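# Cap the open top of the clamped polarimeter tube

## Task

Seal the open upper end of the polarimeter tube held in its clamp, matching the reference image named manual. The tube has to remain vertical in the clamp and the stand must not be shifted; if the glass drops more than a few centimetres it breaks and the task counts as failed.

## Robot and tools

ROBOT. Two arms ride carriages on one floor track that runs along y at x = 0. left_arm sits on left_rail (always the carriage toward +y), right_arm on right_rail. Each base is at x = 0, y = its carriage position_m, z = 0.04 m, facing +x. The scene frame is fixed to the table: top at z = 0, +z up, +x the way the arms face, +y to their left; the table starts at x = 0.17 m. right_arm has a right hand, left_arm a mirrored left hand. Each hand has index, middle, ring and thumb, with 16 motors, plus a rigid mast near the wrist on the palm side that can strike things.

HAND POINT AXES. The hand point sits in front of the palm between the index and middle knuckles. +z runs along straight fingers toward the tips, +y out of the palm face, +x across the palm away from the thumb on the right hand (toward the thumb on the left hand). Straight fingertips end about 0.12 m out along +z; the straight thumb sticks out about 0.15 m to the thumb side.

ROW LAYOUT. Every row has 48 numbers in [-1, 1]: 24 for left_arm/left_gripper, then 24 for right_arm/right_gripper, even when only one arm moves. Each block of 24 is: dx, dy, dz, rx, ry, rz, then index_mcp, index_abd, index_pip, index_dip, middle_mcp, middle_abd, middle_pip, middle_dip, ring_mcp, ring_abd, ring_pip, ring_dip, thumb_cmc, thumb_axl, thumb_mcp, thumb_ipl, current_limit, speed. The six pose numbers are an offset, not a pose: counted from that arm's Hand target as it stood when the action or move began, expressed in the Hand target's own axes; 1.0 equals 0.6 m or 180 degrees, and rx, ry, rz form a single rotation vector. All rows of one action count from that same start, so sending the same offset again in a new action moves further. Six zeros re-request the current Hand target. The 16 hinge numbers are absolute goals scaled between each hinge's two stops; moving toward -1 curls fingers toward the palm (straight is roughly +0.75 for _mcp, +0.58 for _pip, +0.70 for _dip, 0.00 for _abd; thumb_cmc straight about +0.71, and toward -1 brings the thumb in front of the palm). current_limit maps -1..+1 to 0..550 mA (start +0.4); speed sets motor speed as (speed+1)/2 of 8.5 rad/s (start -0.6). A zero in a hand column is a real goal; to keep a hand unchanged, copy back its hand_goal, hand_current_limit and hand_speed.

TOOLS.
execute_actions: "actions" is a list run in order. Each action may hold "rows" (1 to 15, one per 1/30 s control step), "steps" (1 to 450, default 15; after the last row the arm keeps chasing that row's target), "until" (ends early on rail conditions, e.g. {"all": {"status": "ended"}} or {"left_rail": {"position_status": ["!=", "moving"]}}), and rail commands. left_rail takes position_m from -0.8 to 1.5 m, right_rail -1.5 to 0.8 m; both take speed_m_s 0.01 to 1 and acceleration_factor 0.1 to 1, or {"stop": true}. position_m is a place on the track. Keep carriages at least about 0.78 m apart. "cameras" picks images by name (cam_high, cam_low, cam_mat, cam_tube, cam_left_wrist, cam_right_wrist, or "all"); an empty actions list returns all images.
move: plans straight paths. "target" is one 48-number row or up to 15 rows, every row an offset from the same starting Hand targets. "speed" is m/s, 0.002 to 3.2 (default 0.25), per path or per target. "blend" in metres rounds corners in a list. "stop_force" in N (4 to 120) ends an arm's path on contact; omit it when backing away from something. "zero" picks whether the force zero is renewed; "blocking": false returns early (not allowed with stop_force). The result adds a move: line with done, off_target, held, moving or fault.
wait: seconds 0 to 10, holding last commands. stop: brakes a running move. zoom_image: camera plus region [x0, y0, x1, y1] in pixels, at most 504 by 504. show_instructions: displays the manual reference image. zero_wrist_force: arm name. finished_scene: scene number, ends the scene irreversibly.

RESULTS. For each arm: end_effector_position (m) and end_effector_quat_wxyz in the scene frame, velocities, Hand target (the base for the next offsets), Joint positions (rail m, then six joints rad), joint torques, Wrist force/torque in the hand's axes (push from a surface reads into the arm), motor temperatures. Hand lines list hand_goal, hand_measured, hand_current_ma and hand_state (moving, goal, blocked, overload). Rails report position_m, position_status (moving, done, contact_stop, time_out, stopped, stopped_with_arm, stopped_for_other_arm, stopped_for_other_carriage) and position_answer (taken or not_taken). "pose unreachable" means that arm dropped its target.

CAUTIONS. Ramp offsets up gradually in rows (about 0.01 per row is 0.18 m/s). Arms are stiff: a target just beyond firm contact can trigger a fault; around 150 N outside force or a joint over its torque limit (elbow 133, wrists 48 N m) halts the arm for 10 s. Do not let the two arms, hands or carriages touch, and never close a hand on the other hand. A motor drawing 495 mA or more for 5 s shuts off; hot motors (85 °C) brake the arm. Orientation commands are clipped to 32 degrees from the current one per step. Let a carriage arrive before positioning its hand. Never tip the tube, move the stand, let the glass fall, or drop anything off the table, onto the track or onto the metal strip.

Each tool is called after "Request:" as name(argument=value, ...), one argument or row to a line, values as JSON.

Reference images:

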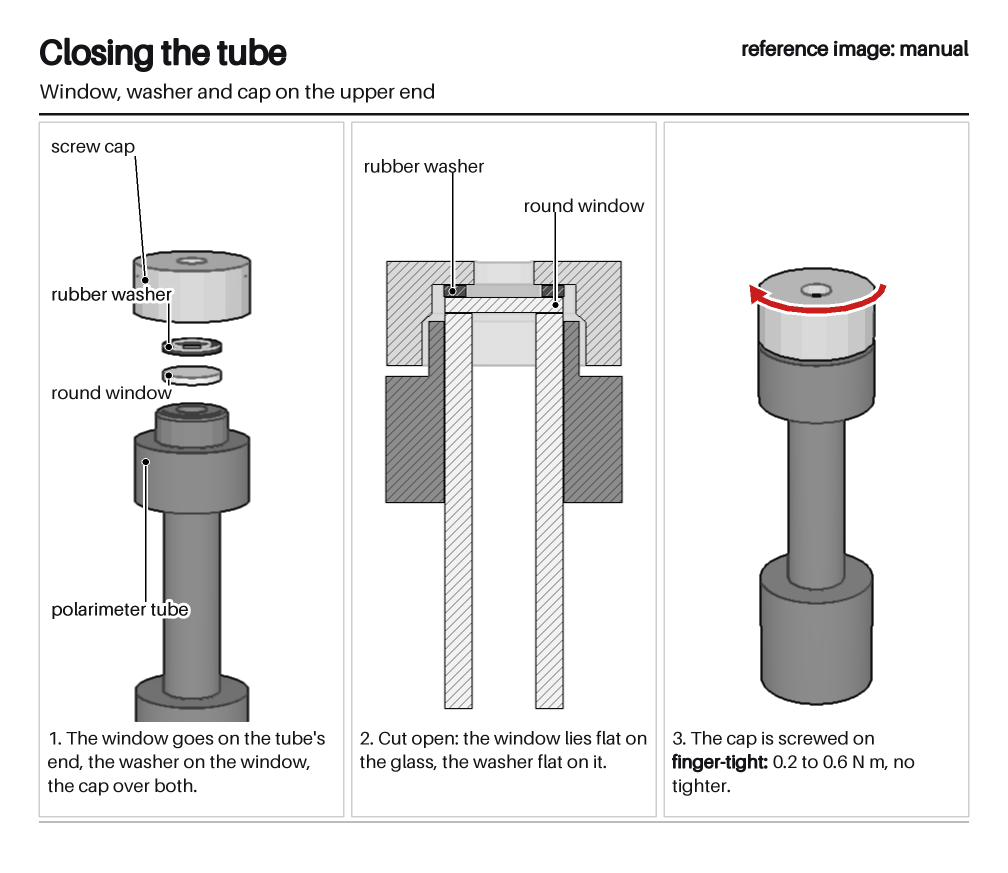

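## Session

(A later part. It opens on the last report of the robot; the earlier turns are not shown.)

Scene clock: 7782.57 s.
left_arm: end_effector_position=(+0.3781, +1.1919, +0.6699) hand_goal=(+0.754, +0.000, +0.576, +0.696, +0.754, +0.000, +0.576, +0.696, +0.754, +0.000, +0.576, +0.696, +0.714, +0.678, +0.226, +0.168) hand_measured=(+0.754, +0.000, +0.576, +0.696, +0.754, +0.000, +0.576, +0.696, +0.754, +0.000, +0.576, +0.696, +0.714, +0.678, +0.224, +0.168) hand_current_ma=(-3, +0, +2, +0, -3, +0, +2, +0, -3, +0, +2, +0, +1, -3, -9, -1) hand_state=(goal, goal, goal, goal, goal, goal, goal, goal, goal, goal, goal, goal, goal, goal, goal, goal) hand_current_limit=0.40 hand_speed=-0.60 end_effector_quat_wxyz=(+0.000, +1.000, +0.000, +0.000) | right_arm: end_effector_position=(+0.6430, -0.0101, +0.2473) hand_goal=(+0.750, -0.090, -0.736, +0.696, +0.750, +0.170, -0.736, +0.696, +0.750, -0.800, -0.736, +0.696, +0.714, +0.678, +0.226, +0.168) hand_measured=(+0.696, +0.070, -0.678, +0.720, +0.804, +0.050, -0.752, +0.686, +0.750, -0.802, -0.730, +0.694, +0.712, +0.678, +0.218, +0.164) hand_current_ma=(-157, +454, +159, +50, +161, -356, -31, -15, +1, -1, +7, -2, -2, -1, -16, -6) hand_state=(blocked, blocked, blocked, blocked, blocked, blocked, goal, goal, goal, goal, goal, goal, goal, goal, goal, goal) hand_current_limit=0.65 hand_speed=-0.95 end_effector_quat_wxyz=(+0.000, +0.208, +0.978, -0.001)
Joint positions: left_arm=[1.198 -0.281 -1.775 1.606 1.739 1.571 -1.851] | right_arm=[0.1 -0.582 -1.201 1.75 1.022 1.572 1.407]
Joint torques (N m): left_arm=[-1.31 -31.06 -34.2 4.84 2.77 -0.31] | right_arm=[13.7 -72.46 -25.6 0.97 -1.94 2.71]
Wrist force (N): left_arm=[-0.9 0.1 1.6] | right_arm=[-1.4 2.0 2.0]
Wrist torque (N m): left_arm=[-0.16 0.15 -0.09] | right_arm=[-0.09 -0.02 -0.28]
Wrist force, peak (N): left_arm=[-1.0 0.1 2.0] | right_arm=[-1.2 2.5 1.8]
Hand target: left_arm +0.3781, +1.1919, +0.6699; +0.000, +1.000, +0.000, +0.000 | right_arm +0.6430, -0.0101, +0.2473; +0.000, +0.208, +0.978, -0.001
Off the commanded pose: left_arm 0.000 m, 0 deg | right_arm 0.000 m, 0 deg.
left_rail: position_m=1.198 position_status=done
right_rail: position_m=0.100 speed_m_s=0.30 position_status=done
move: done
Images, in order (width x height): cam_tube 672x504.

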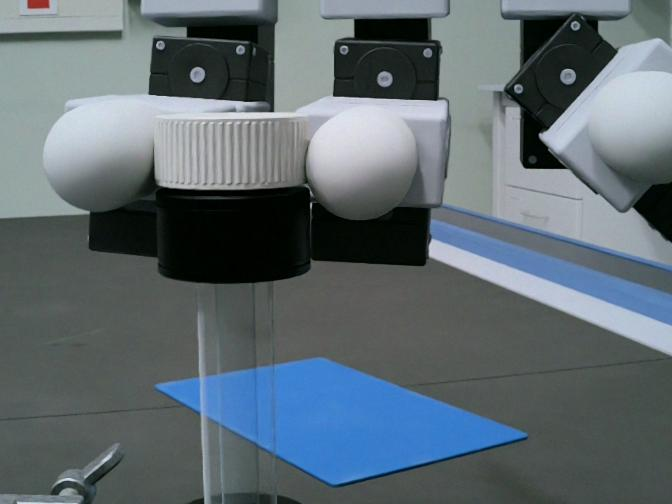

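Request:
move(
  target=[0,0,0,0,0,0,0.754,0,0.576,0.696,0.754,0,0.576,0.696,0.754,0,0.576,0.696,0.714,0.678,0.226,0.168,0.4,-0.6,-0.0002,0.0003,0,0,0,0.05556,0.75,-0.09,-0.737,0.696,0.75,0.22,-0.737,0.696,0.75,-0.8,-0.737,0.696,0.714,0.678,0.226,0.168,0.65,-0.95],
  speed=0.03,
  cameras=["cam_tube"],
)

Request:
zoom_image(
  camera="cam_tube",
  region=[200, 130, 270, 200],
)

Scene clock: 7796.97 s.
left_arm: end_effector_position=(+0.3781, +1.1919, +0.6699) hand_goal=(+0.754, +0.000, +0.576, +0.696, +0.754, +0.000, +0.576, +0.696, +0.754, +0.000, +0.576, +0.696, +0.714, +0.678, +0.226, +0.168) hand_measured=(+0.754, +0.000, +0.576, +0.696, +0.754, +0.000, +0.576, +0.696, +0.754, +0.000, +0.576, +0.696, +0.714, +0.678, +0.224, +0.168) hand_current_ma=(-3, +0, +2, +0, -3, +0, +2, +0, -3, +0, +2, +0, +1, -3, -9, -1) hand_state=(goal, goal, goal, goal, goal, goal, goal, goal, goal, goal, goal, goal, goal, goal, goal, goal) hand_current_limit=0.40 hand_speed=-0.60 end_effector_quat_wxyz=(+0.000, +1.000, +0.000, +0.000) | right_arm: end_effector_position=(+0.6432, -0.0100, +0.2473) hand_goal=(+0.750, -0.090, -0.736, +0.696, +0.750, +0.220, -0.736, +0.696, +0.750, -0.800, -0.736, +0.696, +0.714, +0.678, +0.226, +0.168) hand_measured=(+0.690, +0.072, -0.674, +0.722, +0.822, +0.102, -0.762, +0.682, +0.750, -0.802, -0.730, +0.694, +0.712, +0.678, +0.218, +0.164) hand_current_ma=(-180, +454, +175, +53, +232, -348, -53, -26, +1, -1, +7, -2, -2, -1, -16, -6) hand_state=(blocked, blocked, blocked, blocked, blocked, blocked, blocked, goal, goal, goal, goal, goal, goal, goal, goal, goal) hand_current_limit=0.65 hand_speed=-0.95 end_effector_quat_wxyz=(+0.000, +0.292, +0.956, -0.001)
Joint positions: left_arm=[1.198 -0.281 -1.775 1.606 1.739 1.571 -1.851] | right_arm=[0.1 -0.577 -1.221 1.779 1.013 1.572 1.587]
Joint torques (N m): left_arm=[-1.43 -30.47 -34.09 4.81 2.7 -0.29] | right_arm=[14.97 -72.29 -24.06 1.56 -1.2 2.75]
Wrist force (N): left_arm=[-0.5 -0.3 1.5] | right_arm=[-3.5 1.3 2.4]
Wrist torque (N m): left_arm=[-0.19 0.10 -0.05] | right_arm=[-0.06 -0.09 -0.31]
Wrist force, peak (N): left_arm=[-1.1 0.3 1.9] | right_arm=[-3.5 2.1 2.8]
Hand target: left_arm +0.3781, +1.1919, +0.6699; +0.000, +1.000, +0.000, +0.000 | right_arm +0.6432, -0.0100, +0.2473; +0.000, +0.292, +0.956, -0.001
Off the commanded pose: left_arm 0.000 m, 0 deg | right_arm 0.000 m, 0 deg.
left_rail: position_m=1.198 position_status=done
right_rail: position_m=0.100 speed_m_s=0.30 position_status=done
move: done
Images, in order (width x height): cam_tube 672x504.

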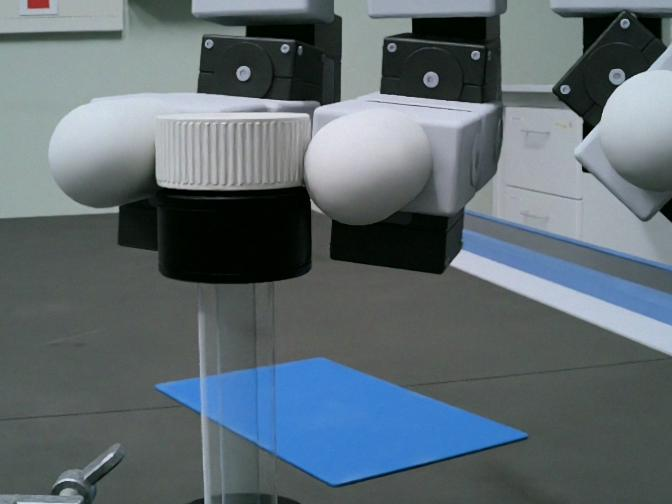

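Scaled by 7.200 from the camera's 672x504 image, which has a finer 960x720 frame.

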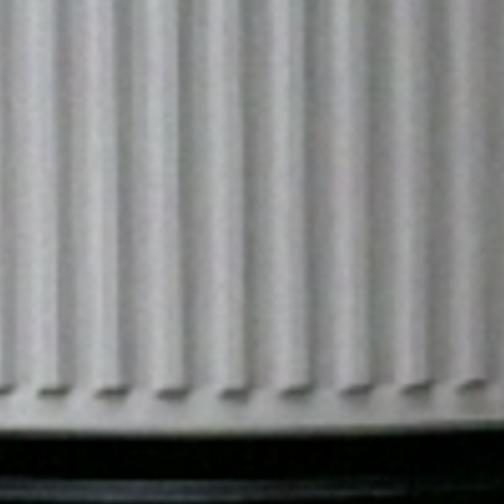

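Request:
execute_actions(
  actions=[
    {"rows":[[0,0,0,0,0,0,0.754,0,0.576,0.696,0.754,0,0.576,0.696,0.754,0,0.576,0.696,0.714,0.678,0.226,0.168,0.4,-0.6,0,0,0,0,0,0,0.75,0.4,-0.737,0.696,0.75,-0.4,-0.737,0.696,0.75,-0.8,-0.737,0.696,0.714,0.678,0.226,0.168,0.65,-0.94]],"steps":75},
  ],
  cameras=["cam_tube","cam_high"],
)

Request:
zoom_image(
  camera="cam_tube",
  region=[200, 130, 270, 200],
)

Request:
zoom_image(
  camera="cam_high",
  region=[300, 90, 400, 190],
)

Scene clock: 7812.90 s.
left_arm: end_effector_position=(+0.3781, +1.1919, +0.6699) hand_goal=(+0.754, +0.000, +0.576, +0.696, +0.754, +0.000, +0.576, +0.696, +0.754, +0.000, +0.576, +0.696, +0.714, +0.678, +0.226, +0.168) hand_measured=(+0.754, +0.000, +0.576, +0.696, +0.754, +0.000, +0.576, +0.696, +0.754, +0.000, +0.576, +0.696, +0.714, +0.678, +0.224, +0.168) hand_current_ma=(-3, +0, +2, +0, -3, +0, +2, +0, -3, +0, +2, +0, +1, -3, -9, -1) hand_state=(goal, goal, goal, goal, goal, goal, goal, goal, goal, goal, goal, goal, goal, goal, goal, goal) hand_current_limit=0.40 hand_speed=-0.60 end_effector_quat_wxyz=(+0.000, +1.000, +0.000, +0.000) | right_arm: end_effector_position=(+0.6432, -0.0100, +0.2473) hand_goal=(+0.750, +0.400, -0.736, +0.696, +0.750, -0.400, -0.736, +0.696, +0.750, -0.800, -0.736, +0.696, +0.714, +0.678, +0.226, +0.168) hand_measured=(+0.748, +0.394, -0.728, +0.700, +0.756, -0.396, -0.734, +0.694, +0.750, -0.802, -0.730, +0.694, +0.712, +0.678, +0.218, +0.164) hand_current_ma=(-1, -6, +10, +4, +8, +5, +2, -1, +1, -1, +7, -2, -2, -1, -16, -6) hand_state=(goal, goal, goal, goal, goal, goal, goal, goal, goal, goal, goal, goal, goal, goal, goal, goal) hand_current_limit=0.65 hand_speed=-0.94 end_effector_quat_wxyz=(+0.000, +0.292, +0.956, -0.001)
Joint positions: left_arm=[1.198 -0.281 -1.775 1.606 1.739 1.571 -1.851] | right_arm=[0.1 -0.577 -1.221 1.779 1.013 1.572 1.587]
Joint torques (N m): left_arm=[-1.49 -30.36 -34.3 4.85 2.67 -0.33] | right_arm=[13.17 -59.02 -32.51 1.61 1.8 1.83]
Wrist force (N): left_arm=[-0.7 -0.3 2.0] | right_arm=[0.5 0.0 0.0]
Wrist torque (N m): left_arm=[-0.24 0.13 -0.07] | right_arm=[0.06 -0.06 -0.02]
Wrist force, peak (N): left_arm=[-1.1 0.1 1.9] | right_arm=[-3.9 1.0 2.7]
Hand target: left_arm +0.3781, +1.1919, +0.6699; +0.000, +1.000, +0.000, +0.000 | right_arm +0.6432, -0.0100, +0.2473; +0.000, +0.292, +0.956, -0.001
Off the commanded pose: left_arm 0.000 m, 0 deg | right_arm 0.000 m, 0 deg.
left_rail: position_m=1.198 position_status=done
right_rail: position_m=0.100 speed_m_s=0.30 position_status=done
Images, in order (width x height): cam_high 672x504, cam_tube 672x504.

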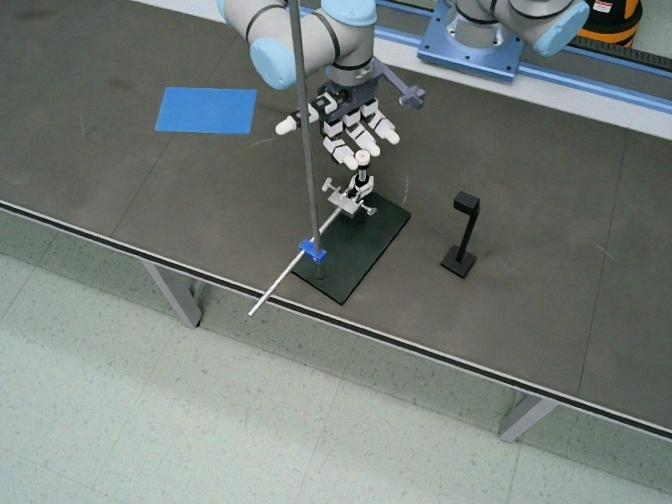

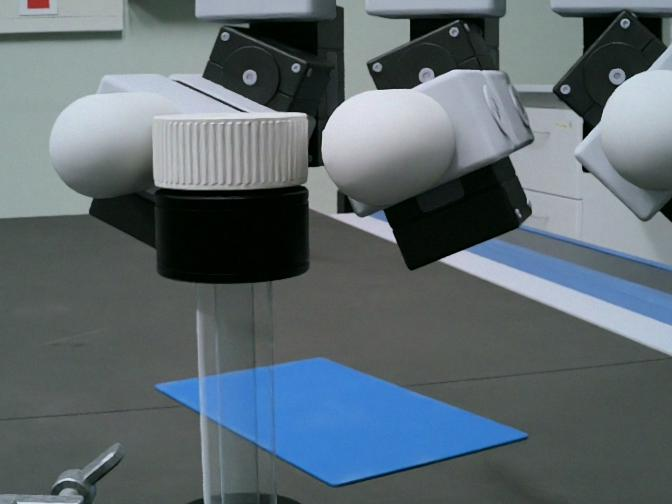

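Scaled by 7.200 from the camera's 672x504 image, which has a finer 960x720 frame.

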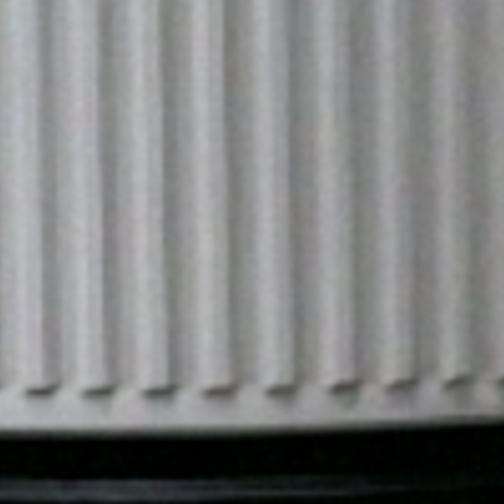

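Scaled by 5.040 from the camera's 672x504 image, which has a finer 960x720 frame.

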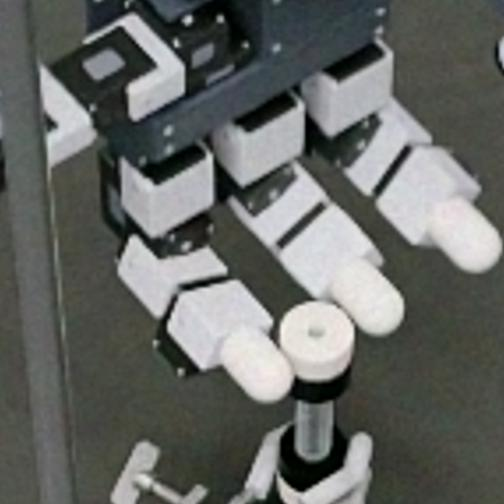

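Request:
execute_actions(
  actions=[
    {"rows":[[0,0,0,0,0,0,0.754,0,0.576,0.696,0.754,0,0.576,0.696,0.754,0,0.576,0.696,0.714,0.678,0.226,0.168,0.4,-0.6,-0.0007,0.0006,0,0,0,0,0.775,0.25,-0.755,0.696,0.725,-0.25,-0.718,0.696,0.75,-0.8,-0.737,0.696,0.714,0.678,0.226,0.168,0.65,-0.94],[0,0,0,0,0,0,0.754,0,0.576,0.696,0.754,0,0.576,0.696,0.754,0,0.576,0.696,0.714,0.678,0.226,0.168,0.4,-0.6,-0.0013,0.0012,0,0,0,0,0.775,0.25,-0.755,0.696,0.725,-0.25,-0.718,0.696,0.75,-0.8,-0.737,0.696,0.714,0.678,0.226,0.168,0.65,-0.94]],"steps":40},
    {"rows":[[0,0,0,0,0,0,0.754,0,0.576,0.696,0.754,0,0.576,0.696,0.754,0,0.576,0.696,0.714,0.678,0.226,0.168,0.4,-0.6,0,0,0,0,0,0,0.775,0.13,-0.755,0.696,0.725,-0.13,-0.718,0.696,0.75,-0.8,-0.737,0.696,0.714,0.678,0.226,0.168,0.65,-0.95]],"steps":36},
  ],
  cameras=["cam_tube","cam_high"],
)

Request:
zoom_image(
  camera="cam_high",
  region=[300, 90, 400, 190],
)

Scene clock: 7843.47 s.
left_arm: end_effector_position=(+0.3781, +1.1919, +0.6699) hand_goal=(+0.754, +0.000, +0.576, +0.696, +0.754, +0.000, +0.576, +0.696, +0.754, +0.000, +0.576, +0.696, +0.714, +0.678, +0.226, +0.168) hand_measured=(+0.754, +0.000, +0.576, +0.696, +0.754, +0.000, +0.576, +0.696, +0.754, +0.000, +0.576, +0.696, +0.714, +0.678, +0.224, +0.168) hand_current_ma=(-3, +0, +2, +0, -3, +0, +2, +0, -3, +0, +2, +0, +1, -3, -9, -1) hand_state=(goal, goal, goal, goal, goal, goal, goal, goal, goal, goal, goal, goal, goal, goal, goal, goal) hand_current_limit=0.40 hand_speed=-0.60 end_effector_quat_wxyz=(+0.000, +1.000, +0.000, +0.000) | right_arm: end_effector_position=(+0.6443, -0.0099, +0.2473) hand_goal=(+0.776, +0.130, -0.754, +0.696, +0.726, -0.130, -0.718, +0.696, +0.750, -0.800, -0.736, +0.696, +0.714, +0.678, +0.226, +0.168) hand_measured=(+0.776, +0.172, -0.740, +0.700, +0.732, -0.138, -0.716, +0.694, +0.750, -0.802, -0.730, +0.694, +0.712, +0.678, +0.218, +0.164) hand_current_ma=(+0, +88, +24, +6, +9, -8, +1, -1, +1, -1, +7, -2, -2, -1, -16, -6) hand_state=(goal, blocked, goal, goal, goal, goal, goal, goal, goal, goal, goal, goal, goal, goal, goal, goal) hand_current_limit=0.65 hand_speed=-0.95 end_effector_quat_wxyz=(+0.000, +0.292, +0.956, -0.001)
Joint positions: left_arm=[1.198 -0.281 -1.775 1.606 1.739 1.571 -1.851] | right_arm=[0.1 -0.575 -1.22 1.777 1.013 1.572 1.588]
Joint torques (N m): left_arm=[-1.43 -30.36 -34.33 4.9 2.72 -0.41] | right_arm=[16.27 -43.36 -35.6 8.83 1.95 1.97]
Wrist force (N): left_arm=[-0.7 0.0 1.5] | right_arm=[-4.6 -0.2 0.0]
Wrist torque (N m): left_arm=[-0.16 0.13 -0.08] | right_arm=[0.06 -0.26 -0.05]
Wrist force, peak (N): left_arm=[-0.6 -0.1 2.1] | right_arm=[-5.1 -0.3 -0.2]
Hand target: left_arm +0.3781, +1.1919, +0.6699; +0.000, +1.000, +0.000, +0.000 | right_arm +0.6442, -0.0099, +0.2473; +0.000, +0.292, +0.956, -0.001
Off the commanded pose: left_arm 0.000 m, 0 deg | right_arm 0.000 m, 0 deg.
left_rail: position_m=1.198 position_status=done
right_rail: position_m=0.100 speed_m_s=0.30 position_status=done
Images, in order (width x height): cam_high 672x504, cam_tube 672x504.

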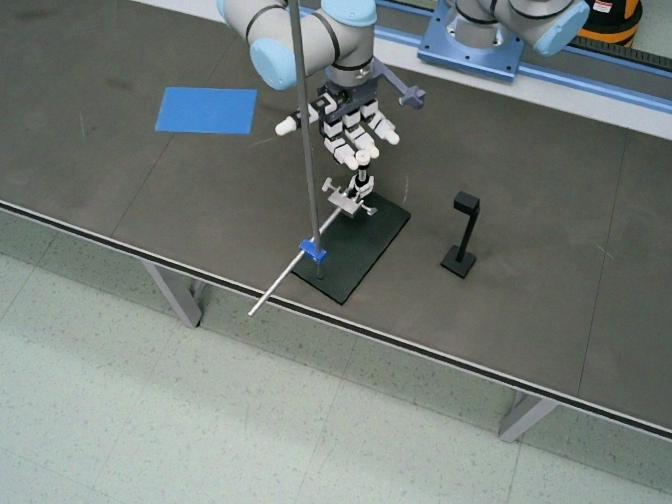

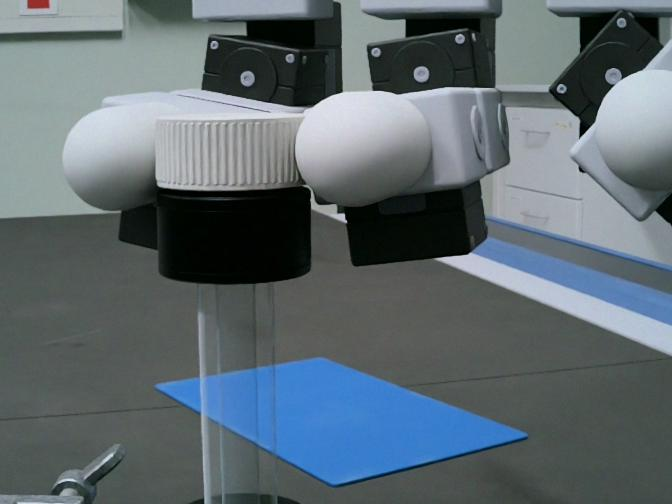

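Scaled by 5.040 from the camera's 672x504 image, which has a finer 960x720 frame.

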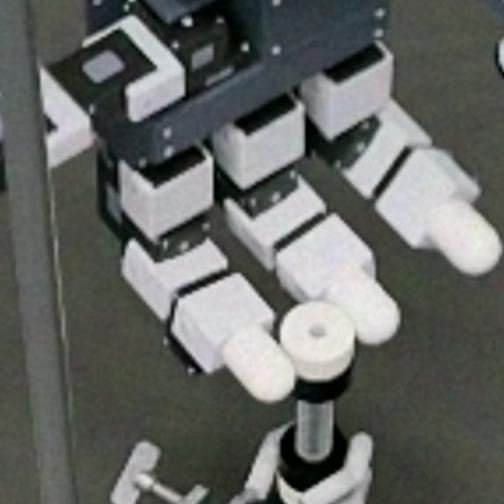

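Request:
execute_actions(
  actions=[
    {"rows":[[0,0,0,0,0,0,0.754,0,0.576,0.696,0.754,0,0.576,0.696,0.754,0,0.576,0.696,0.714,0.678,0.226,0.168,0.4,-0.6,-0.0008,0,0,0,0,0,0.775,0.11,-0.755,0.696,0.725,-0.09,-0.718,0.696,0.75,-0.8,-0.737,0.696,0.714,0.678,0.226,0.168,0.65,-0.95],[0,0,0,0,0,0,0.754,0,0.576,0.696,0.754,0,0.576,0.696,0.754,0,0.576,0.696,0.714,0.678,0.226,0.168,0.4,-0.6,-0.0016,0,0,0,0,0,0.775,0.06,-0.755,0.696,0.725,-0.04,-0.718,0.696,0.75,-0.8,-0.737,0.696,0.714,0.678,0.226,0.168,0.65,-0.95]],"steps":40},
  ],
  cameras=["cam_tube"],
)

Request:
zoom_image(
  camera="cam_tube",
  region=[200, 130, 270, 200],
)

Scene clock: 7852.00 s.
left_arm: end_effector_position=(+0.3781, +1.1919, +0.6699) hand_goal=(+0.754, +0.000, +0.576, +0.696, +0.754, +0.000, +0.576, +0.696, +0.754, +0.000, +0.576, +0.696, +0.714, +0.678, +0.226, +0.168) hand_measured=(+0.754, +0.000, +0.576, +0.696, +0.754, +0.000, +0.576, +0.696, +0.754, +0.000, +0.576, +0.696, +0.714, +0.678, +0.224, +0.168) hand_current_ma=(-3, +0, +2, +0, -3, +0, +2, +0, -3, +0, +2, +0, +1, -3, -9, -1) hand_state=(goal, goal, goal, goal, goal, goal, goal, goal, goal, goal, goal, goal, goal, goal, goal, goal) hand_current_limit=0.40 hand_speed=-0.60 end_effector_quat_wxyz=(+0.000, +1.000, +0.000, +0.000) | right_arm: end_effector_position=(+0.6450, -0.0104, +0.2473) hand_goal=(+0.776, +0.060, -0.754, +0.696, +0.726, -0.040, -0.718, +0.696, +0.750, -0.800, -0.736, +0.696, +0.714, +0.678, +0.226, +0.168) hand_measured=(+0.776, +0.126, -0.738, +0.702, +0.732, -0.102, -0.714, +0.696, +0.750, -0.802, -0.730, +0.694, +0.712, +0.678, +0.218, +0.164) hand_current_ma=(+0, +157, +31, +8, +7, -148, +4, +0, +1, -1, +7, -2, -2, -1, -16, -6) hand_state=(goal, blocked, goal, goal, goal, blocked, goal, goal, goal, goal, goal, goal, goal, goal, goal, goal) hand_current_limit=0.65 hand_speed=-0.95 end_effector_quat_wxyz=(+0.000, +0.292, +0.956, -0.001)
Joint positions: left_arm=[1.198 -0.281 -1.775 1.606 1.739 1.571 -1.851] | right_arm=[0.1 -0.575 -1.219 1.775 1.014 1.572 1.588]
Joint torques (N m): left_arm=[-0.35 -31.91 -34.39 4.67 2.8 -0.28] | right_arm=[-4.2 -42.13 -43.19 7.22 1.93 -3.69]
Wrist force (N): left_arm=[-0.6 -0.2 1.4] | right_arm=[0.6 -1.1 -0.6]
Wrist torque (N m): left_arm=[-0.18 0.12 -0.06] | right_arm=[0.06 -0.05 -0.06]
Wrist force, peak (N): left_arm=[-1.0 0.5 1.9] | right_arm=[-5.1 0.2 -0.1]
Hand target: left_arm +0.3781, +1.1919, +0.6699; +0.000, +1.000, +0.000, +0.000 | right_arm +0.6450, -0.0104, +0.2473; +0.000, +0.292, +0.956, -0.001
Off the commanded pose: left_arm 0.000 m, 0 deg | right_arm 0.000 m, 0 deg.
left_rail: position_m=1.198 position_status=done
right_rail: position_m=0.100 speed_m_s=0.30 position_status=done
Images, in order (width x height): cam_tube 672x504.

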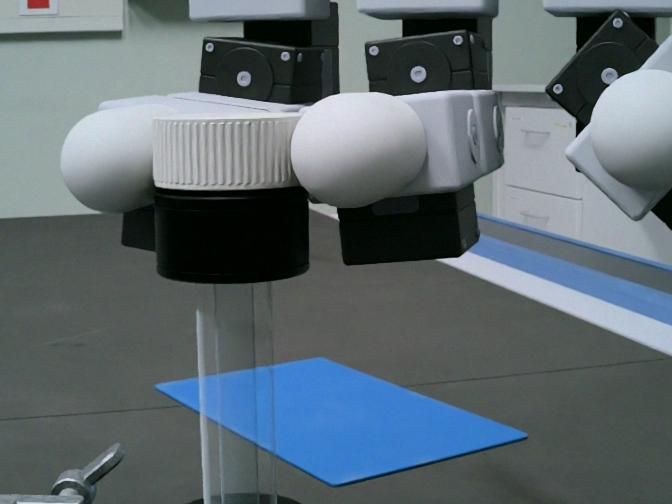

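Scaled by 7.200 from the camera's 672x504 image, which has a finer 960x720 frame.

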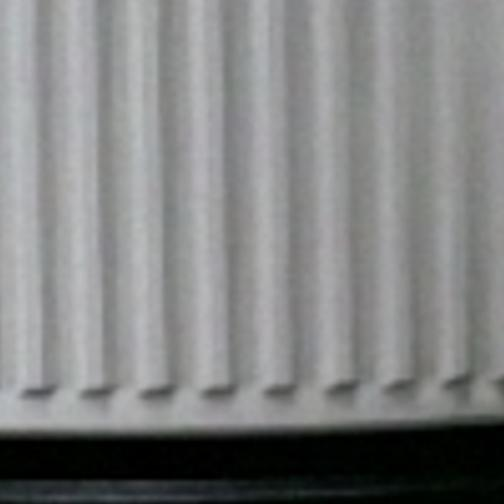

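Request:
execute_actions(
  actions=[
    {"rows":[[0,0,0,0,0,0,0.754,0,0.576,0.696,0.754,0,0.576,0.696,0.754,0,0.576,0.696,0.714,0.678,0.226,0.168,0.4,-0.6,0,0,0,0,0,0,0.775,-0.08,-0.755,0.696,0.725,0.1,-0.718,0.696,0.75,-0.8,-0.737,0.696,0.714,0.678,0.226,0.168,0.65,-0.95]],"steps":45},
  ],
  cameras=["cam_tube"],
)

Request:
zoom_image(
  camera="cam_tube",
  region=[200, 130, 270, 200],
)

Scene clock: 7861.10 s.
left_arm: end_effector_position=(+0.3781, +1.1919, +0.6699) hand_goal=(+0.754, +0.000, +0.576, +0.696, +0.754, +0.000, +0.576, +0.696, +0.754, +0.000, +0.576, +0.696, +0.714, +0.678, +0.226, +0.168) hand_measured=(+0.754, +0.000, +0.576, +0.696, +0.754, +0.000, +0.576, +0.696, +0.754, +0.000, +0.576, +0.696, +0.714, +0.678, +0.224, +0.168) hand_current_ma=(-3, +0, +2, +0, -3, +0, +2, +0, -3, +0, +2, +0, +1, -3, -9, -1) hand_state=(goal, goal, goal, goal, goal, goal, goal, goal, goal, goal, goal, goal, goal, goal, goal, goal) hand_current_limit=0.40 hand_speed=-0.60 end_effector_quat_wxyz=(+0.000, +1.000, +0.000, +0.000) | right_arm: end_effector_position=(+0.6450, -0.0104, +0.2473) hand_goal=(+0.776, -0.080, -0.754, +0.696, +0.726, +0.100, -0.718, +0.696, +0.750, -0.800, -0.736, +0.696, +0.714, +0.678, +0.226, +0.168) hand_measured=(+0.776, +0.072, -0.734, +0.704, +0.732, -0.042, -0.710, +0.698, +0.750, -0.802, -0.730, +0.694, +0.712, +0.678, +0.218, +0.164) hand_current_ma=(+0, +454, +40, +11, +7, -439, +10, +1, +1, -1, +7, -2, -2, -1, -16, -6) hand_state=(goal, blocked, blocked, goal, goal, blocked, goal, goal, goal, goal, goal, goal, goal, goal, goal, goal) hand_current_limit=0.65 hand_speed=-0.95 end_effector_quat_wxyz=(+0.000, +0.292, +0.956, -0.001)
Joint positions: left_arm=[1.198 -0.281 -1.775 1.606 1.739 1.571 -1.851] | right_arm=[0.1 -0.576 -1.219 1.775 1.014 1.572 1.588]
Joint torques (N m): left_arm=[-1.23 -30.46 -34.81 4.85 2.88 -0.29] | right_arm=[-10.14 -42.23 -42.98 1.41 2.04 -3.59]
Wrist force (N): left_arm=[-0.5 0.1 1.5] | right_arm=[1.4 -1.3 -0.7]
Wrist torque (N m): left_arm=[-0.14 0.10 -0.07] | right_arm=[0.13 -0.07 -0.03]
Wrist force, peak (N): left_arm=[-0.9 -0.2 2.0] | right_arm=[1.6 -1.7 -0.4]
Hand target: left_arm +0.3781, +1.1919, +0.6699; +0.000, +1.000, +0.000, +0.000 | right_arm +0.6450, -0.0104, +0.2473; +0.000, +0.292, +0.956, -0.001
Off the commanded pose: left_arm 0.000 m, 0 deg | right_arm 0.000 m, 0 deg.
left_rail: position_m=1.198 position_status=done
right_rail: position_m=0.100 speed_m_s=0.30 position_status=done
Images, in order (width x height): cam_tube 672x504.

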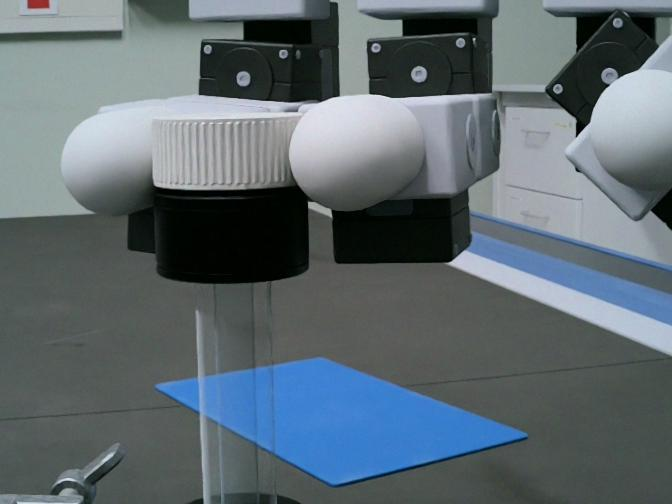

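Scaled by 7.200 from the camera's 672x504 image, which has a finer 960x720 frame.

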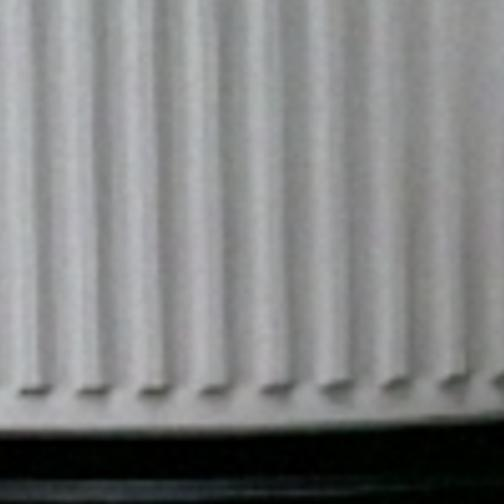

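Request:
move(
  target=[0,0,0,0,0,0,0.754,0,0.576,0.696,0.754,0,0.576,0.696,0.754,0,0.576,0.696,0.714,0.678,0.226,0.168,0.4,-0.6,-0.0006,0.0003,0,0,0,0.05556,0.775,-0.08,-0.755,0.696,0.725,0.12,-0.718,0.696,0.75,-0.8,-0.737,0.696,0.714,0.678,0.226,0.168,0.65,-0.95],
  speed=0.03,
  cameras=["cam_tube"],
)

Request:
zoom_image(
  camera="cam_tube",
  region=[200, 130, 270, 200],
)

Scene clock: 7871.20 s.
left_arm: end_effector_position=(+0.3781, +1.1919, +0.6699) hand_goal=(+0.754, +0.000, +0.576, +0.696, +0.754, +0.000, +0.576, +0.696, +0.754, +0.000, +0.576, +0.696, +0.714, +0.678, +0.226, +0.168) hand_measured=(+0.754, +0.000, +0.576, +0.696, +0.754, +0.000, +0.576, +0.696, +0.754, +0.000, +0.576, +0.696, +0.714, +0.678, +0.224, +0.168) hand_current_ma=(-3, +0, +2, +0, -3, +0, +2, +0, -3, +0, +2, +0, +1, -3, -9, -1) hand_state=(goal, goal, goal, goal, goal, goal, goal, goal, goal, goal, goal, goal, goal, goal, goal, goal) hand_current_limit=0.40 hand_speed=-0.60 end_effector_quat_wxyz=(+0.000, +1.000, +0.000, +0.000) | right_arm: end_effector_position=(+0.6454, -0.0104, +0.2473) hand_goal=(+0.776, -0.080, -0.754, +0.696, +0.726, +0.120, -0.718, +0.696, +0.750, -0.800, -0.736, +0.696, +0.714, +0.678, +0.226, +0.168) hand_measured=(+0.744, +0.072, -0.708, +0.716, +0.766, -0.006, -0.736, +0.686, +0.750, -0.802, -0.730, +0.694, +0.712, +0.678, +0.218, +0.164) hand_current_ma=(-77, +454, +119, +39, +105, -377, -35, -16, +1, -1, +7, -2, -2, -1, -16, -6) hand_state=(blocked, blocked, blocked, goal, blocked, blocked, goal, goal, goal, goal, goal, goal, goal, goal, goal, goal) hand_current_limit=0.65 hand_speed=-0.95 end_effector_quat_wxyz=(+0.000, +0.374, +0.927, -0.001)
Joint positions: left_arm=[1.198 -0.281 -1.775 1.606 1.739 1.571 -1.851] | right_arm=[0.1 -0.565 -1.236 1.799 1.007 1.572 1.773]
Joint torques (N m): left_arm=[-0.68 -30.6 -33.99 4.72 2.75 -0.17] | right_arm=[16.06 -68.21 -25.88 -0.19 -1 3.79]
Wrist force (N): left_arm=[-0.8 0.1 1.7] | right_arm=[1.7 -1.7 -0.2]
Wrist torque (N m): left_arm=[-0.17 0.15 -0.09] | right_arm=[0.08 -0.01 -0.21]
Wrist force, peak (N): left_arm=[-1.0 0.0 1.9] | right_arm=[2.1 -1.9 -1.0]
Hand target: left_arm +0.3781, +1.1919, +0.6699; +0.000, +1.000, +0.000, +0.000 | right_arm +0.6454, -0.0104, +0.2473; +0.000, +0.374, +0.927, -0.001
Off the commanded pose: left_arm 0.000 m, 0 deg | right_arm 0.000 m, 0 deg.
left_rail: position_m=1.198 position_status=done
right_rail: position_m=0.100 speed_m_s=0.30 position_status=done
move: done
Images, in order (width x height): cam_tube 672x504.

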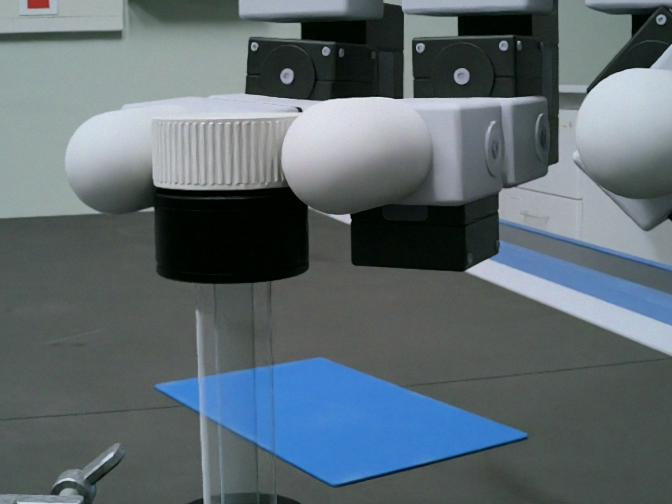

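Scaled by 7.200 from the camera's 672x504 image, which has a finer 960x720 frame.

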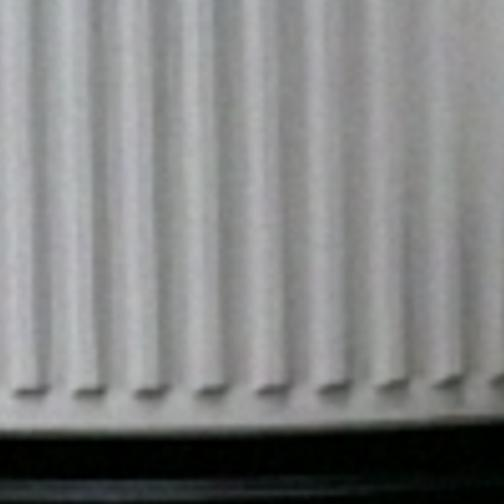

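Request:
execute_actions(
  actions=[
    {"rows":[[0,0,0,0,0,0,0.754,0,0.576,0.696,0.754,0,0.576,0.696,0.754,0,0.576,0.696,0.714,0.678,0.226,0.168,0.4,-0.6,0,0.0005,0,0,0,0,0.825,-0.08,-0.755,0.696,0.675,0.13,-0.718,0.696,0.75,-0.8,-0.737,0.696,0.714,0.678,0.226,0.168,0.65,-0.96]],"steps":40},
  ],
  cameras=["cam_tube"],
)

Request:
zoom_image(
  camera="cam_tube",
  region=[200, 130, 270, 200],
)

Scene clock: 7875.83 s.
left_arm: end_effector_position=(+0.3781, +1.1919, +0.6699) hand_goal=(+0.754, +0.000, +0.576, +0.696, +0.754, +0.000, +0.576, +0.696, +0.754, +0.000, +0.576, +0.696, +0.714, +0.678, +0.226, +0.168) hand_measured=(+0.754, +0.000, +0.576, +0.696, +0.754, +0.000, +0.576, +0.696, +0.754, +0.000, +0.576, +0.696, +0.714, +0.678, +0.224, +0.168) hand_current_ma=(-3, +0, +2, +0, -3, +0, +2, +0, -3, +0, +2, +0, +1, -3, -9, -1) hand_state=(goal, goal, goal, goal, goal, goal, goal, goal, goal, goal, goal, goal, goal, goal, goal, goal) hand_current_limit=0.40 hand_speed=-0.60 end_effector_quat_wxyz=(+0.000, +1.000, +0.000, +0.000) | right_arm: end_effector_position=(+0.6457, -0.0102, +0.2473) hand_goal=(+0.826, -0.080, -0.754, +0.696, +0.676, +0.130, -0.718, +0.696, +0.750, -0.800, -0.736, +0.696, +0.714, +0.678, +0.226, +0.168) hand_measured=(+0.746, +0.072, -0.708, +0.716, +0.766, +0.002, -0.736, +0.686, +0.750, -0.802, -0.730, +0.694, +0.712, +0.678, +0.218, +0.164) hand_current_ma=(-265, +454, +119, +39, +312, -390, -35, -16, +1, -1, +7, -2, -2, -1, -16, -6) hand_state=(blocked, blocked, blocked, goal, blocked, blocked, goal, goal, goal, goal, goal, goal, goal, goal, goal, goal) hand_current_limit=0.65 hand_speed=-0.96 end_effector_quat_wxyz=(+0.000, +0.374, +0.927, -0.001)
Joint positions: left_arm=[1.198 -0.281 -1.775 1.606 1.739 1.571 -1.851] | right_arm=[0.1 -0.565 -1.236 1.799 1.007 1.572 1.773]
Joint torques (N m): left_arm=[-0.45 -30.94 -33.98 4.78 2.83 -0.43] | right_arm=[17.85 -40.89 -44.06 7.7 -0.58 3.33]
Wrist force (N): left_arm=[-0.8 0.1 1.5] | right_arm=[1.8 -3.7 -0.9]
Wrist torque (N m): left_arm=[-0.16 0.14 -0.08] | right_arm=[0.15 0.02 -0.24]
Wrist force, peak (N): left_arm=[-1.1 0.2 2.0] | right_arm=[2.2 -3.9 -0.9]
Hand target: left_arm +0.3781, +1.1919, +0.6699; +0.000, +1.000, +0.000, +0.000 | right_arm +0.6457, -0.0102, +0.2473; +0.000, +0.374, +0.927, -0.001
Off the commanded pose: left_arm 0.000 m, 0 deg | right_arm 0.000 m, 0 deg.
left_rail: position_m=1.198 position_status=done
right_rail: position_m=0.100 speed_m_s=0.30 position_status=done
Images, in order (width x height): cam_tube 672x504.

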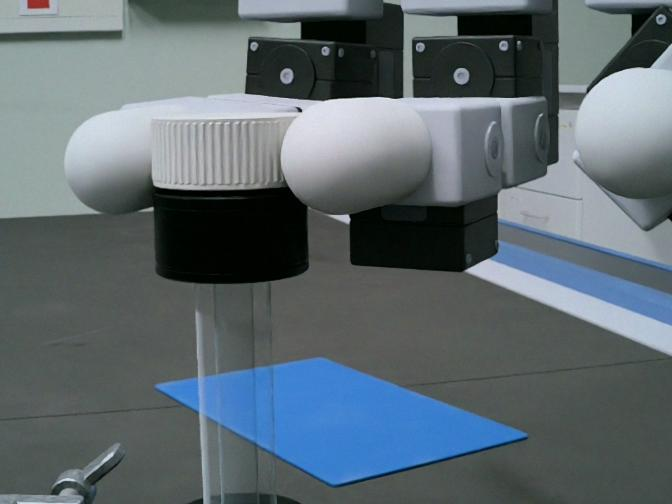

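Scaled by 7.200 from the camera's 672x504 image, which has a finer 960x720 frame.

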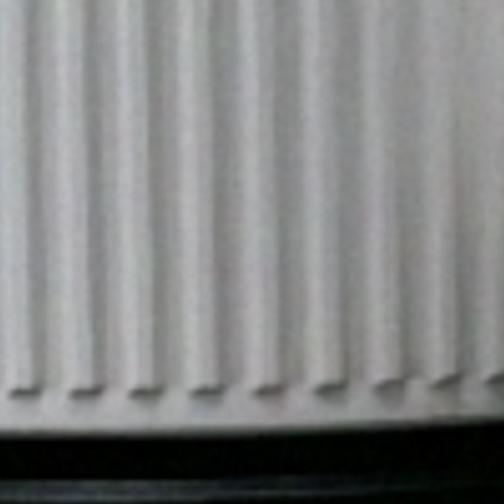

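Request:
move(
  target=[0,0,0,0,0,0,0.754,0,0.576,0.696,0.754,0,0.576,0.696,0.754,0,0.576,0.696,0.714,0.678,0.226,0.168,0.4,-0.6,-0.0004,-0.0012,0,0,0,0.01667,0.825,-0.08,-0.755,0.696,0.675,0.15,-0.718,0.696,0.75,-0.8,-0.737,0.696,0.714,0.678,0.226,0.168,0.65,-0.96],
  speed=0.02,
  cameras=["cam_tube"],
)

Request:
zoom_image(
  camera="cam_tube",
  region=[200, 130, 270, 200],
)

Scene clock: 7886.87 s.
left_arm: end_effector_position=(+0.3781, +1.1919, +0.6699) hand_goal=(+0.754, +0.000, +0.576, +0.696, +0.754, +0.000, +0.576, +0.696, +0.754, +0.000, +0.576, +0.696, +0.714, +0.678, +0.226, +0.168) hand_measured=(+0.754, +0.000, +0.576, +0.696, +0.754, +0.000, +0.576, +0.696, +0.754, +0.000, +0.576, +0.696, +0.714, +0.678, +0.224, +0.168) hand_current_ma=(-3, +0, +2, +0, -3, +0, +2, +0, -3, +0, +2, +0, +1, -3, -9, -1) hand_state=(goal, goal, goal, goal, goal, goal, goal, goal, goal, goal, goal, goal, goal, goal, goal, goal) hand_current_limit=0.40 hand_speed=-0.60 end_effector_quat_wxyz=(+0.000, +1.000, +0.000, +0.000) | right_arm: end_effector_position=(+0.6453, -0.0109, +0.2473) hand_goal=(+0.826, -0.080, -0.754, +0.696, +0.676, +0.150, -0.718, +0.696, +0.750, -0.800, -0.736, +0.696, +0.714, +0.678, +0.226, +0.168) hand_measured=(+0.744, +0.072, -0.704, +0.718, +0.766, +0.012, -0.738, +0.686, +0.750, -0.802, -0.730, +0.694, +0.712, +0.678, +0.218, +0.164) hand_current_ma=(-280, +454, +131, +45, +312, -425, -38, -17, +1, -1, +7, -2, -2, -1, -16, -6) hand_state=(blocked, blocked, blocked, blocked, blocked, blocked, goal, goal, goal, goal, goal, goal, goal, goal, goal, goal) hand_current_limit=0.65 hand_speed=-0.96 end_effector_quat_wxyz=(+0.000, +0.398, +0.917, -0.001)
Joint positions: left_arm=[1.198 -0.281 -1.775 1.606 1.739 1.571 -1.851] | right_arm=[0.1 -0.562 -1.241 1.806 1.005 1.572 1.828]
Joint torques (N m): left_arm=[-1.47 -30.8 -34.25 4.77 2.75 -0.37] | right_arm=[13.39 -69.8 -26.54 0.03 -1.7 3.76]
Wrist force (N): left_arm=[-0.6 0.1 1.5] | right_arm=[3.0 1.9 0.7]
Wrist torque (N m): left_arm=[-0.14 0.12 -0.07] | right_arm=[-0.09 0.03 -0.32]
Wrist force, peak (N): left_arm=[-0.3 0.2 2.3] | right_arm=[3.6 -3.6 -0.9]
Hand target: left_arm +0.3781, +1.1919, +0.6699; +0.000, +1.000, +0.000, +0.000 | right_arm +0.6453, -0.0109, +0.2473; +0.000, +0.398, +0.917, -0.001
Off the commanded pose: left_arm 0.000 m, 0 deg | right_arm 0.000 m, 0 deg.
left_rail: position_m=1.198 position_status=done
right_rail: position_m=0.100 speed_m_s=0.30 position_status=done
move: done
Images, in order (width x height): cam_tube 672x504.

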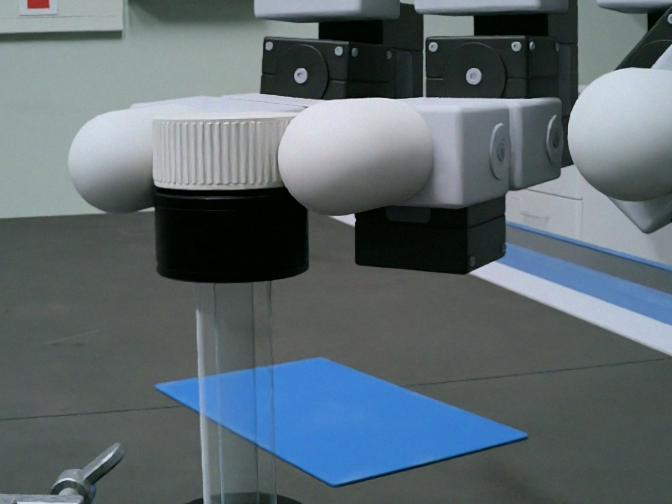

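Scaled by 7.200 from the camera's 672x504 image, which has a finer 960x720 frame.

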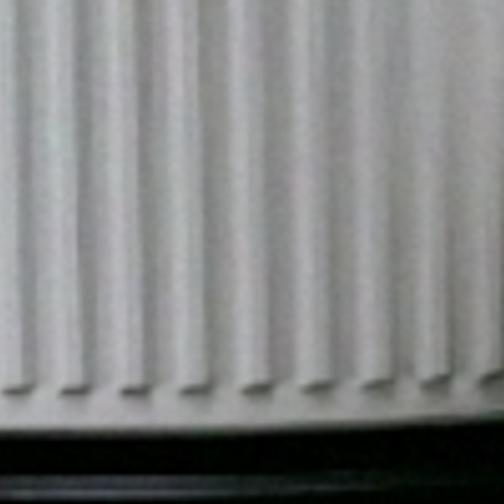

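Request:
move(
  target=[0,0,0,0,0,0,0.754,0,0.576,0.696,0.754,0,0.576,0.696,0.754,0,0.576,0.696,0.714,0.678,0.226,0.168,0.4,-0.6,0.0004,0.0004,0,0,0,0.0222,0.825,-0.08,-0.755,0.696,0.675,0.17,-0.718,0.696,0.75,-0.8,-0.737,0.696,0.714,0.678,0.226,0.168,0.65,-0.96],
  speed=0.02,
  cameras=["cam_tube"],
)

Request:
zoom_image(
  camera="cam_tube",
  region=[200, 130, 270, 200],
)

Scene clock: 7895.20 s.
left_arm: end_effector_position=(+0.3781, +1.1919, +0.6699) hand_goal=(+0.754, +0.000, +0.576, +0.696, +0.754, +0.000, +0.576, +0.696, +0.754, +0.000, +0.576, +0.696, +0.714, +0.678, +0.226, +0.168) hand_measured=(+0.754, +0.000, +0.576, +0.696, +0.754, +0.000, +0.576, +0.696, +0.754, +0.000, +0.576, +0.696, +0.714, +0.678, +0.224, +0.168) hand_current_ma=(-3, +0, +2, +0, -3, +0, +2, +0, -3, +0, +2, +0, +1, -3, -9, -1) hand_state=(goal, goal, goal, goal, goal, goal, goal, goal, goal, goal, goal, goal, goal, goal, goal, goal) hand_current_limit=0.40 hand_speed=-0.60 end_effector_quat_wxyz=(+0.000, +1.000, +0.000, +0.000) | right_arm: end_effector_position=(+0.6453, -0.0106, +0.2473) hand_goal=(+0.826, -0.080, -0.754, +0.696, +0.676, +0.170, -0.718, +0.696, +0.750, -0.800, -0.736, +0.696, +0.714, +0.678, +0.226, +0.168) hand_measured=(+0.742, +0.072, -0.702, +0.718, +0.766, +0.030, -0.738, +0.686, +0.750, -0.802, -0.730, +0.694, +0.712, +0.678, +0.218, +0.164) hand_current_ma=(-289, +454, +140, +47, +314, -438, -38, -17, +1, -1, +7, -2, -2, -1, -16, -6) hand_state=(blocked, blocked, blocked, blocked, blocked, blocked, goal, goal, goal, goal, goal, goal, goal, goal, goal, goal) hand_current_limit=0.65 hand_speed=-0.96 end_effector_quat_wxyz=(+0.000, +0.430, +0.903, -0.001)
Joint positions: left_arm=[1.198 -0.281 -1.775 1.606 1.739 1.571 -1.851] | right_arm=[0.1 -0.556 -1.247 1.815 1.002 1.572 1.904]
Joint torques (N m): left_arm=[-0.38 -31.75 -34.34 4.85 2.63 -0.35] | right_arm=[16.66 -68.69 -25.19 0.48 -0.25 2.8]
Wrist force (N): left_arm=[-0.6 -0.6 1.3] | right_arm=[0.3 -0.2 1.1]
Wrist torque (N m): left_arm=[-0.22 0.12 -0.06] | right_arm=[-0.03 -0.05 -0.39]
Wrist force, peak (N): left_arm=[-1.2 -0.4 1.9] | right_arm=[3.3 1.9 1.3]
Hand target: left_arm +0.3781, +1.1919, +0.6699; +0.000, +1.000, +0.000, +0.000 | right_arm +0.6453, -0.0106, +0.2473; +0.000, +0.430, +0.903, -0.001
Off the commanded pose: left_arm 0.000 m, 0 deg | right_arm 0.000 m, 0 deg.
left_rail: position_m=1.198 position_status=done
right_rail: position_m=0.100 speed_m_s=0.30 position_status=done
move: done
Images, in order (width x height): cam_tube 672x504.

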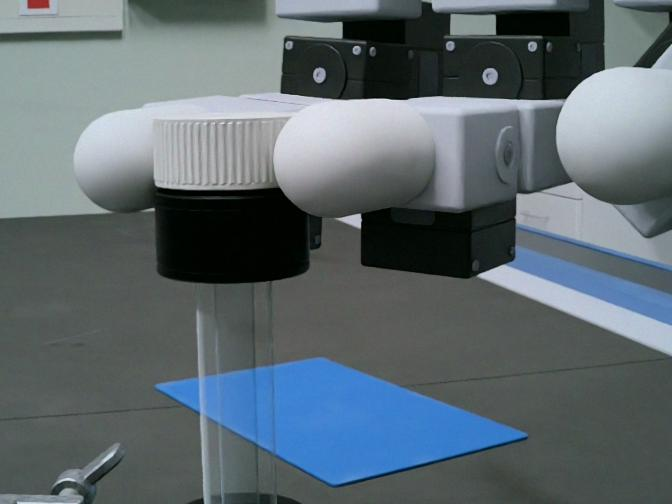

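Scaled by 7.200 from the camera's 672x504 image, which has a finer 960x720 frame.

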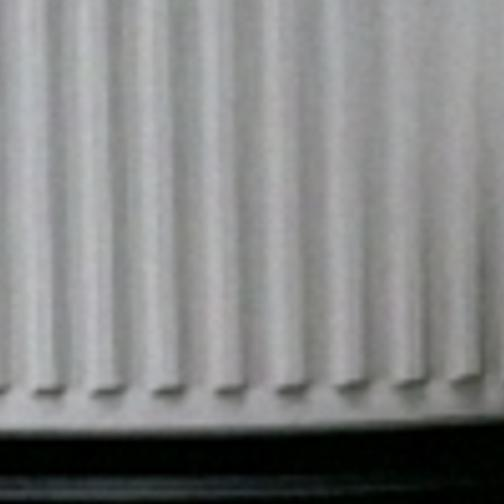

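Request:
execute_actions(
  actions=[
    {"rows":[[0,0,0,0,0,0,0.754,0,0.576,0.696,0.754,0,0.576,0.696,0.754,0,0.576,0.696,0.714,0.678,0.226,0.168,0.4,-0.6,0,0,0,0,0,0,0.76,-0.08,-0.715,0.71,0.75,0.17,-0.735,0.69,0.75,-0.8,-0.737,0.696,0.714,0.678,0.226,0.168,0.65,-0.96]],"steps":30},
    {"rows":[[0,0,0,0,0,0,0.754,0,0.576,0.696,0.754,0,0.576,0.696,0.754,0,0.576,0.696,0.714,0.678,0.226,0.168,0.4,-0.6,0,0,0,0,0,0,0.76,0.35,-0.715,0.71,0.75,-0.35,-0.735,0.69,0.75,-0.8,-0.737,0.696,0.714,0.678,0.226,0.168,0.65,-0.95]],"steps":80},
  ],
  cameras=["cam_tube","cam_high"],
)

Request:
zoom_image(
  camera="cam_tube",
  region=[200, 130, 270, 200],
)

Request:
zoom_image(
  camera="cam_high",
  region=[300, 90, 400, 190],
)

Scene clock: 7907.67 s.
left_arm: end_effector_position=(+0.3781, +1.1919, +0.6699) hand_goal=(+0.754, +0.000, +0.576, +0.696, +0.754, +0.000, +0.576, +0.696, +0.754, +0.000, +0.576, +0.696, +0.714, +0.678, +0.226, +0.168) hand_measured=(+0.754, +0.000, +0.576, +0.696, +0.754, +0.000, +0.576, +0.696, +0.754, +0.000, +0.576, +0.696, +0.714, +0.678, +0.224, +0.168) hand_current_ma=(-3, +0, +2, +0, -3, +0, +2, +0, -3, +0, +2, +0, +1, -3, -9, -1) hand_state=(goal, goal, goal, goal, goal, goal, goal, goal, goal, goal, goal, goal, goal, goal, goal, goal) hand_current_limit=0.40 hand_speed=-0.60 end_effector_quat_wxyz=(+0.000, +1.000, +0.000, +0.000) | right_arm: end_effector_position=(+0.6453, -0.0106, +0.2473) hand_goal=(+0.760, +0.350, -0.714, +0.710, +0.750, -0.350, -0.734, +0.690, +0.750, -0.800, -0.736, +0.696, +0.714, +0.678, +0.226, +0.168) hand_measured=(+0.758, +0.344, -0.706, +0.714, +0.756, -0.346, -0.734, +0.688, +0.750, -0.802, -0.730, +0.694, +0.712, +0.678, +0.218, +0.164) hand_current_ma=(-1, -6, +10, +4, +8, +4, +0, -2, +1, -1, +7, -2, -2, -1, -16, -6) hand_state=(goal, goal, goal, goal, goal, goal, goal, goal, goal, goal, goal, goal, goal, goal, goal, goal) hand_current_limit=0.65 hand_speed=-0.95 end_effector_quat_wxyz=(+0.000, +0.430, +0.903, -0.001)
Joint positions: left_arm=[1.198 -0.281 -1.775 1.606 1.739 1.571 -1.851] | right_arm=[0.1 -0.556 -1.247 1.815 1.002 1.572 1.904]
Joint torques (N m): left_arm=[-1.17 -31.03 -34.02 4.87 2.74 -0.35] | right_arm=[15.34 -59.59 -25.57 0.43 1.71 0.97]
Wrist force (N): left_arm=[-0.8 -0.2 1.3] | right_arm=[0.3 -0.1 -0.1]
Wrist torque (N m): left_arm=[-0.16 0.12 -0.08] | right_arm=[0.05 -0.04 -0.05]
Wrist force, peak (N): left_arm=[-0.6 -0.2 2.0] | right_arm=[1.9 -2.1 -2.6]
Hand target: left_arm +0.3781, +1.1919, +0.6699; +0.000, +1.000, +0.000, +0.000 | right_arm +0.6453, -0.0106, +0.2473; +0.000, +0.430, +0.903, -0.001
Off the commanded pose: left_arm 0.000 m, 0 deg | right_arm 0.000 m, 0 deg.
left_rail: position_m=1.198 position_status=done
right_rail: position_m=0.100 speed_m_s=0.30 position_status=done
Images, in order (width x height): cam_high 672x504, cam_tube 672x504.

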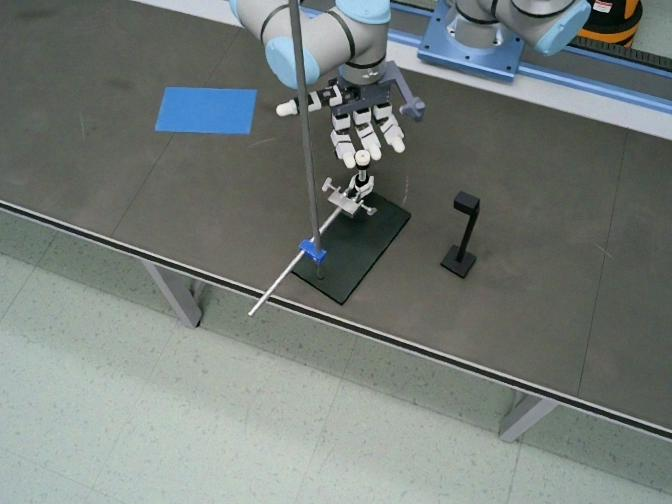

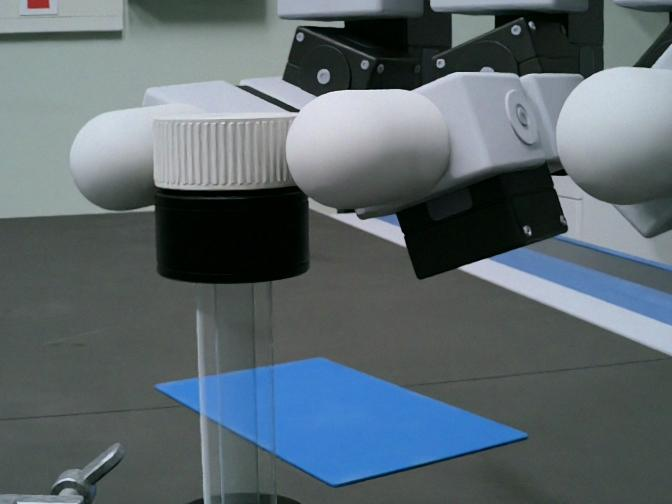

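Scaled by 7.200 from the camera's 672x504 image, which has a finer 960x720 frame.

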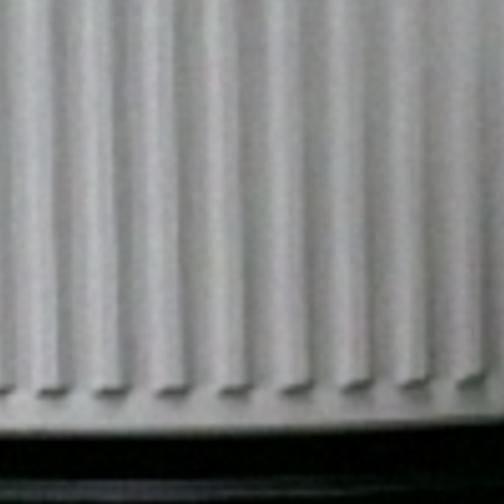

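Scaled by 5.040 from the camera's 672x504 image, which has a finer 960x720 frame.

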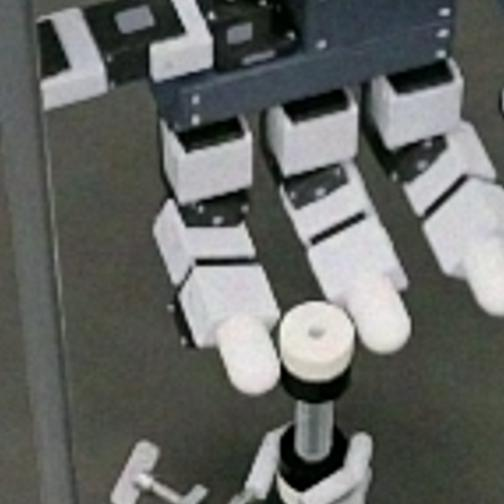

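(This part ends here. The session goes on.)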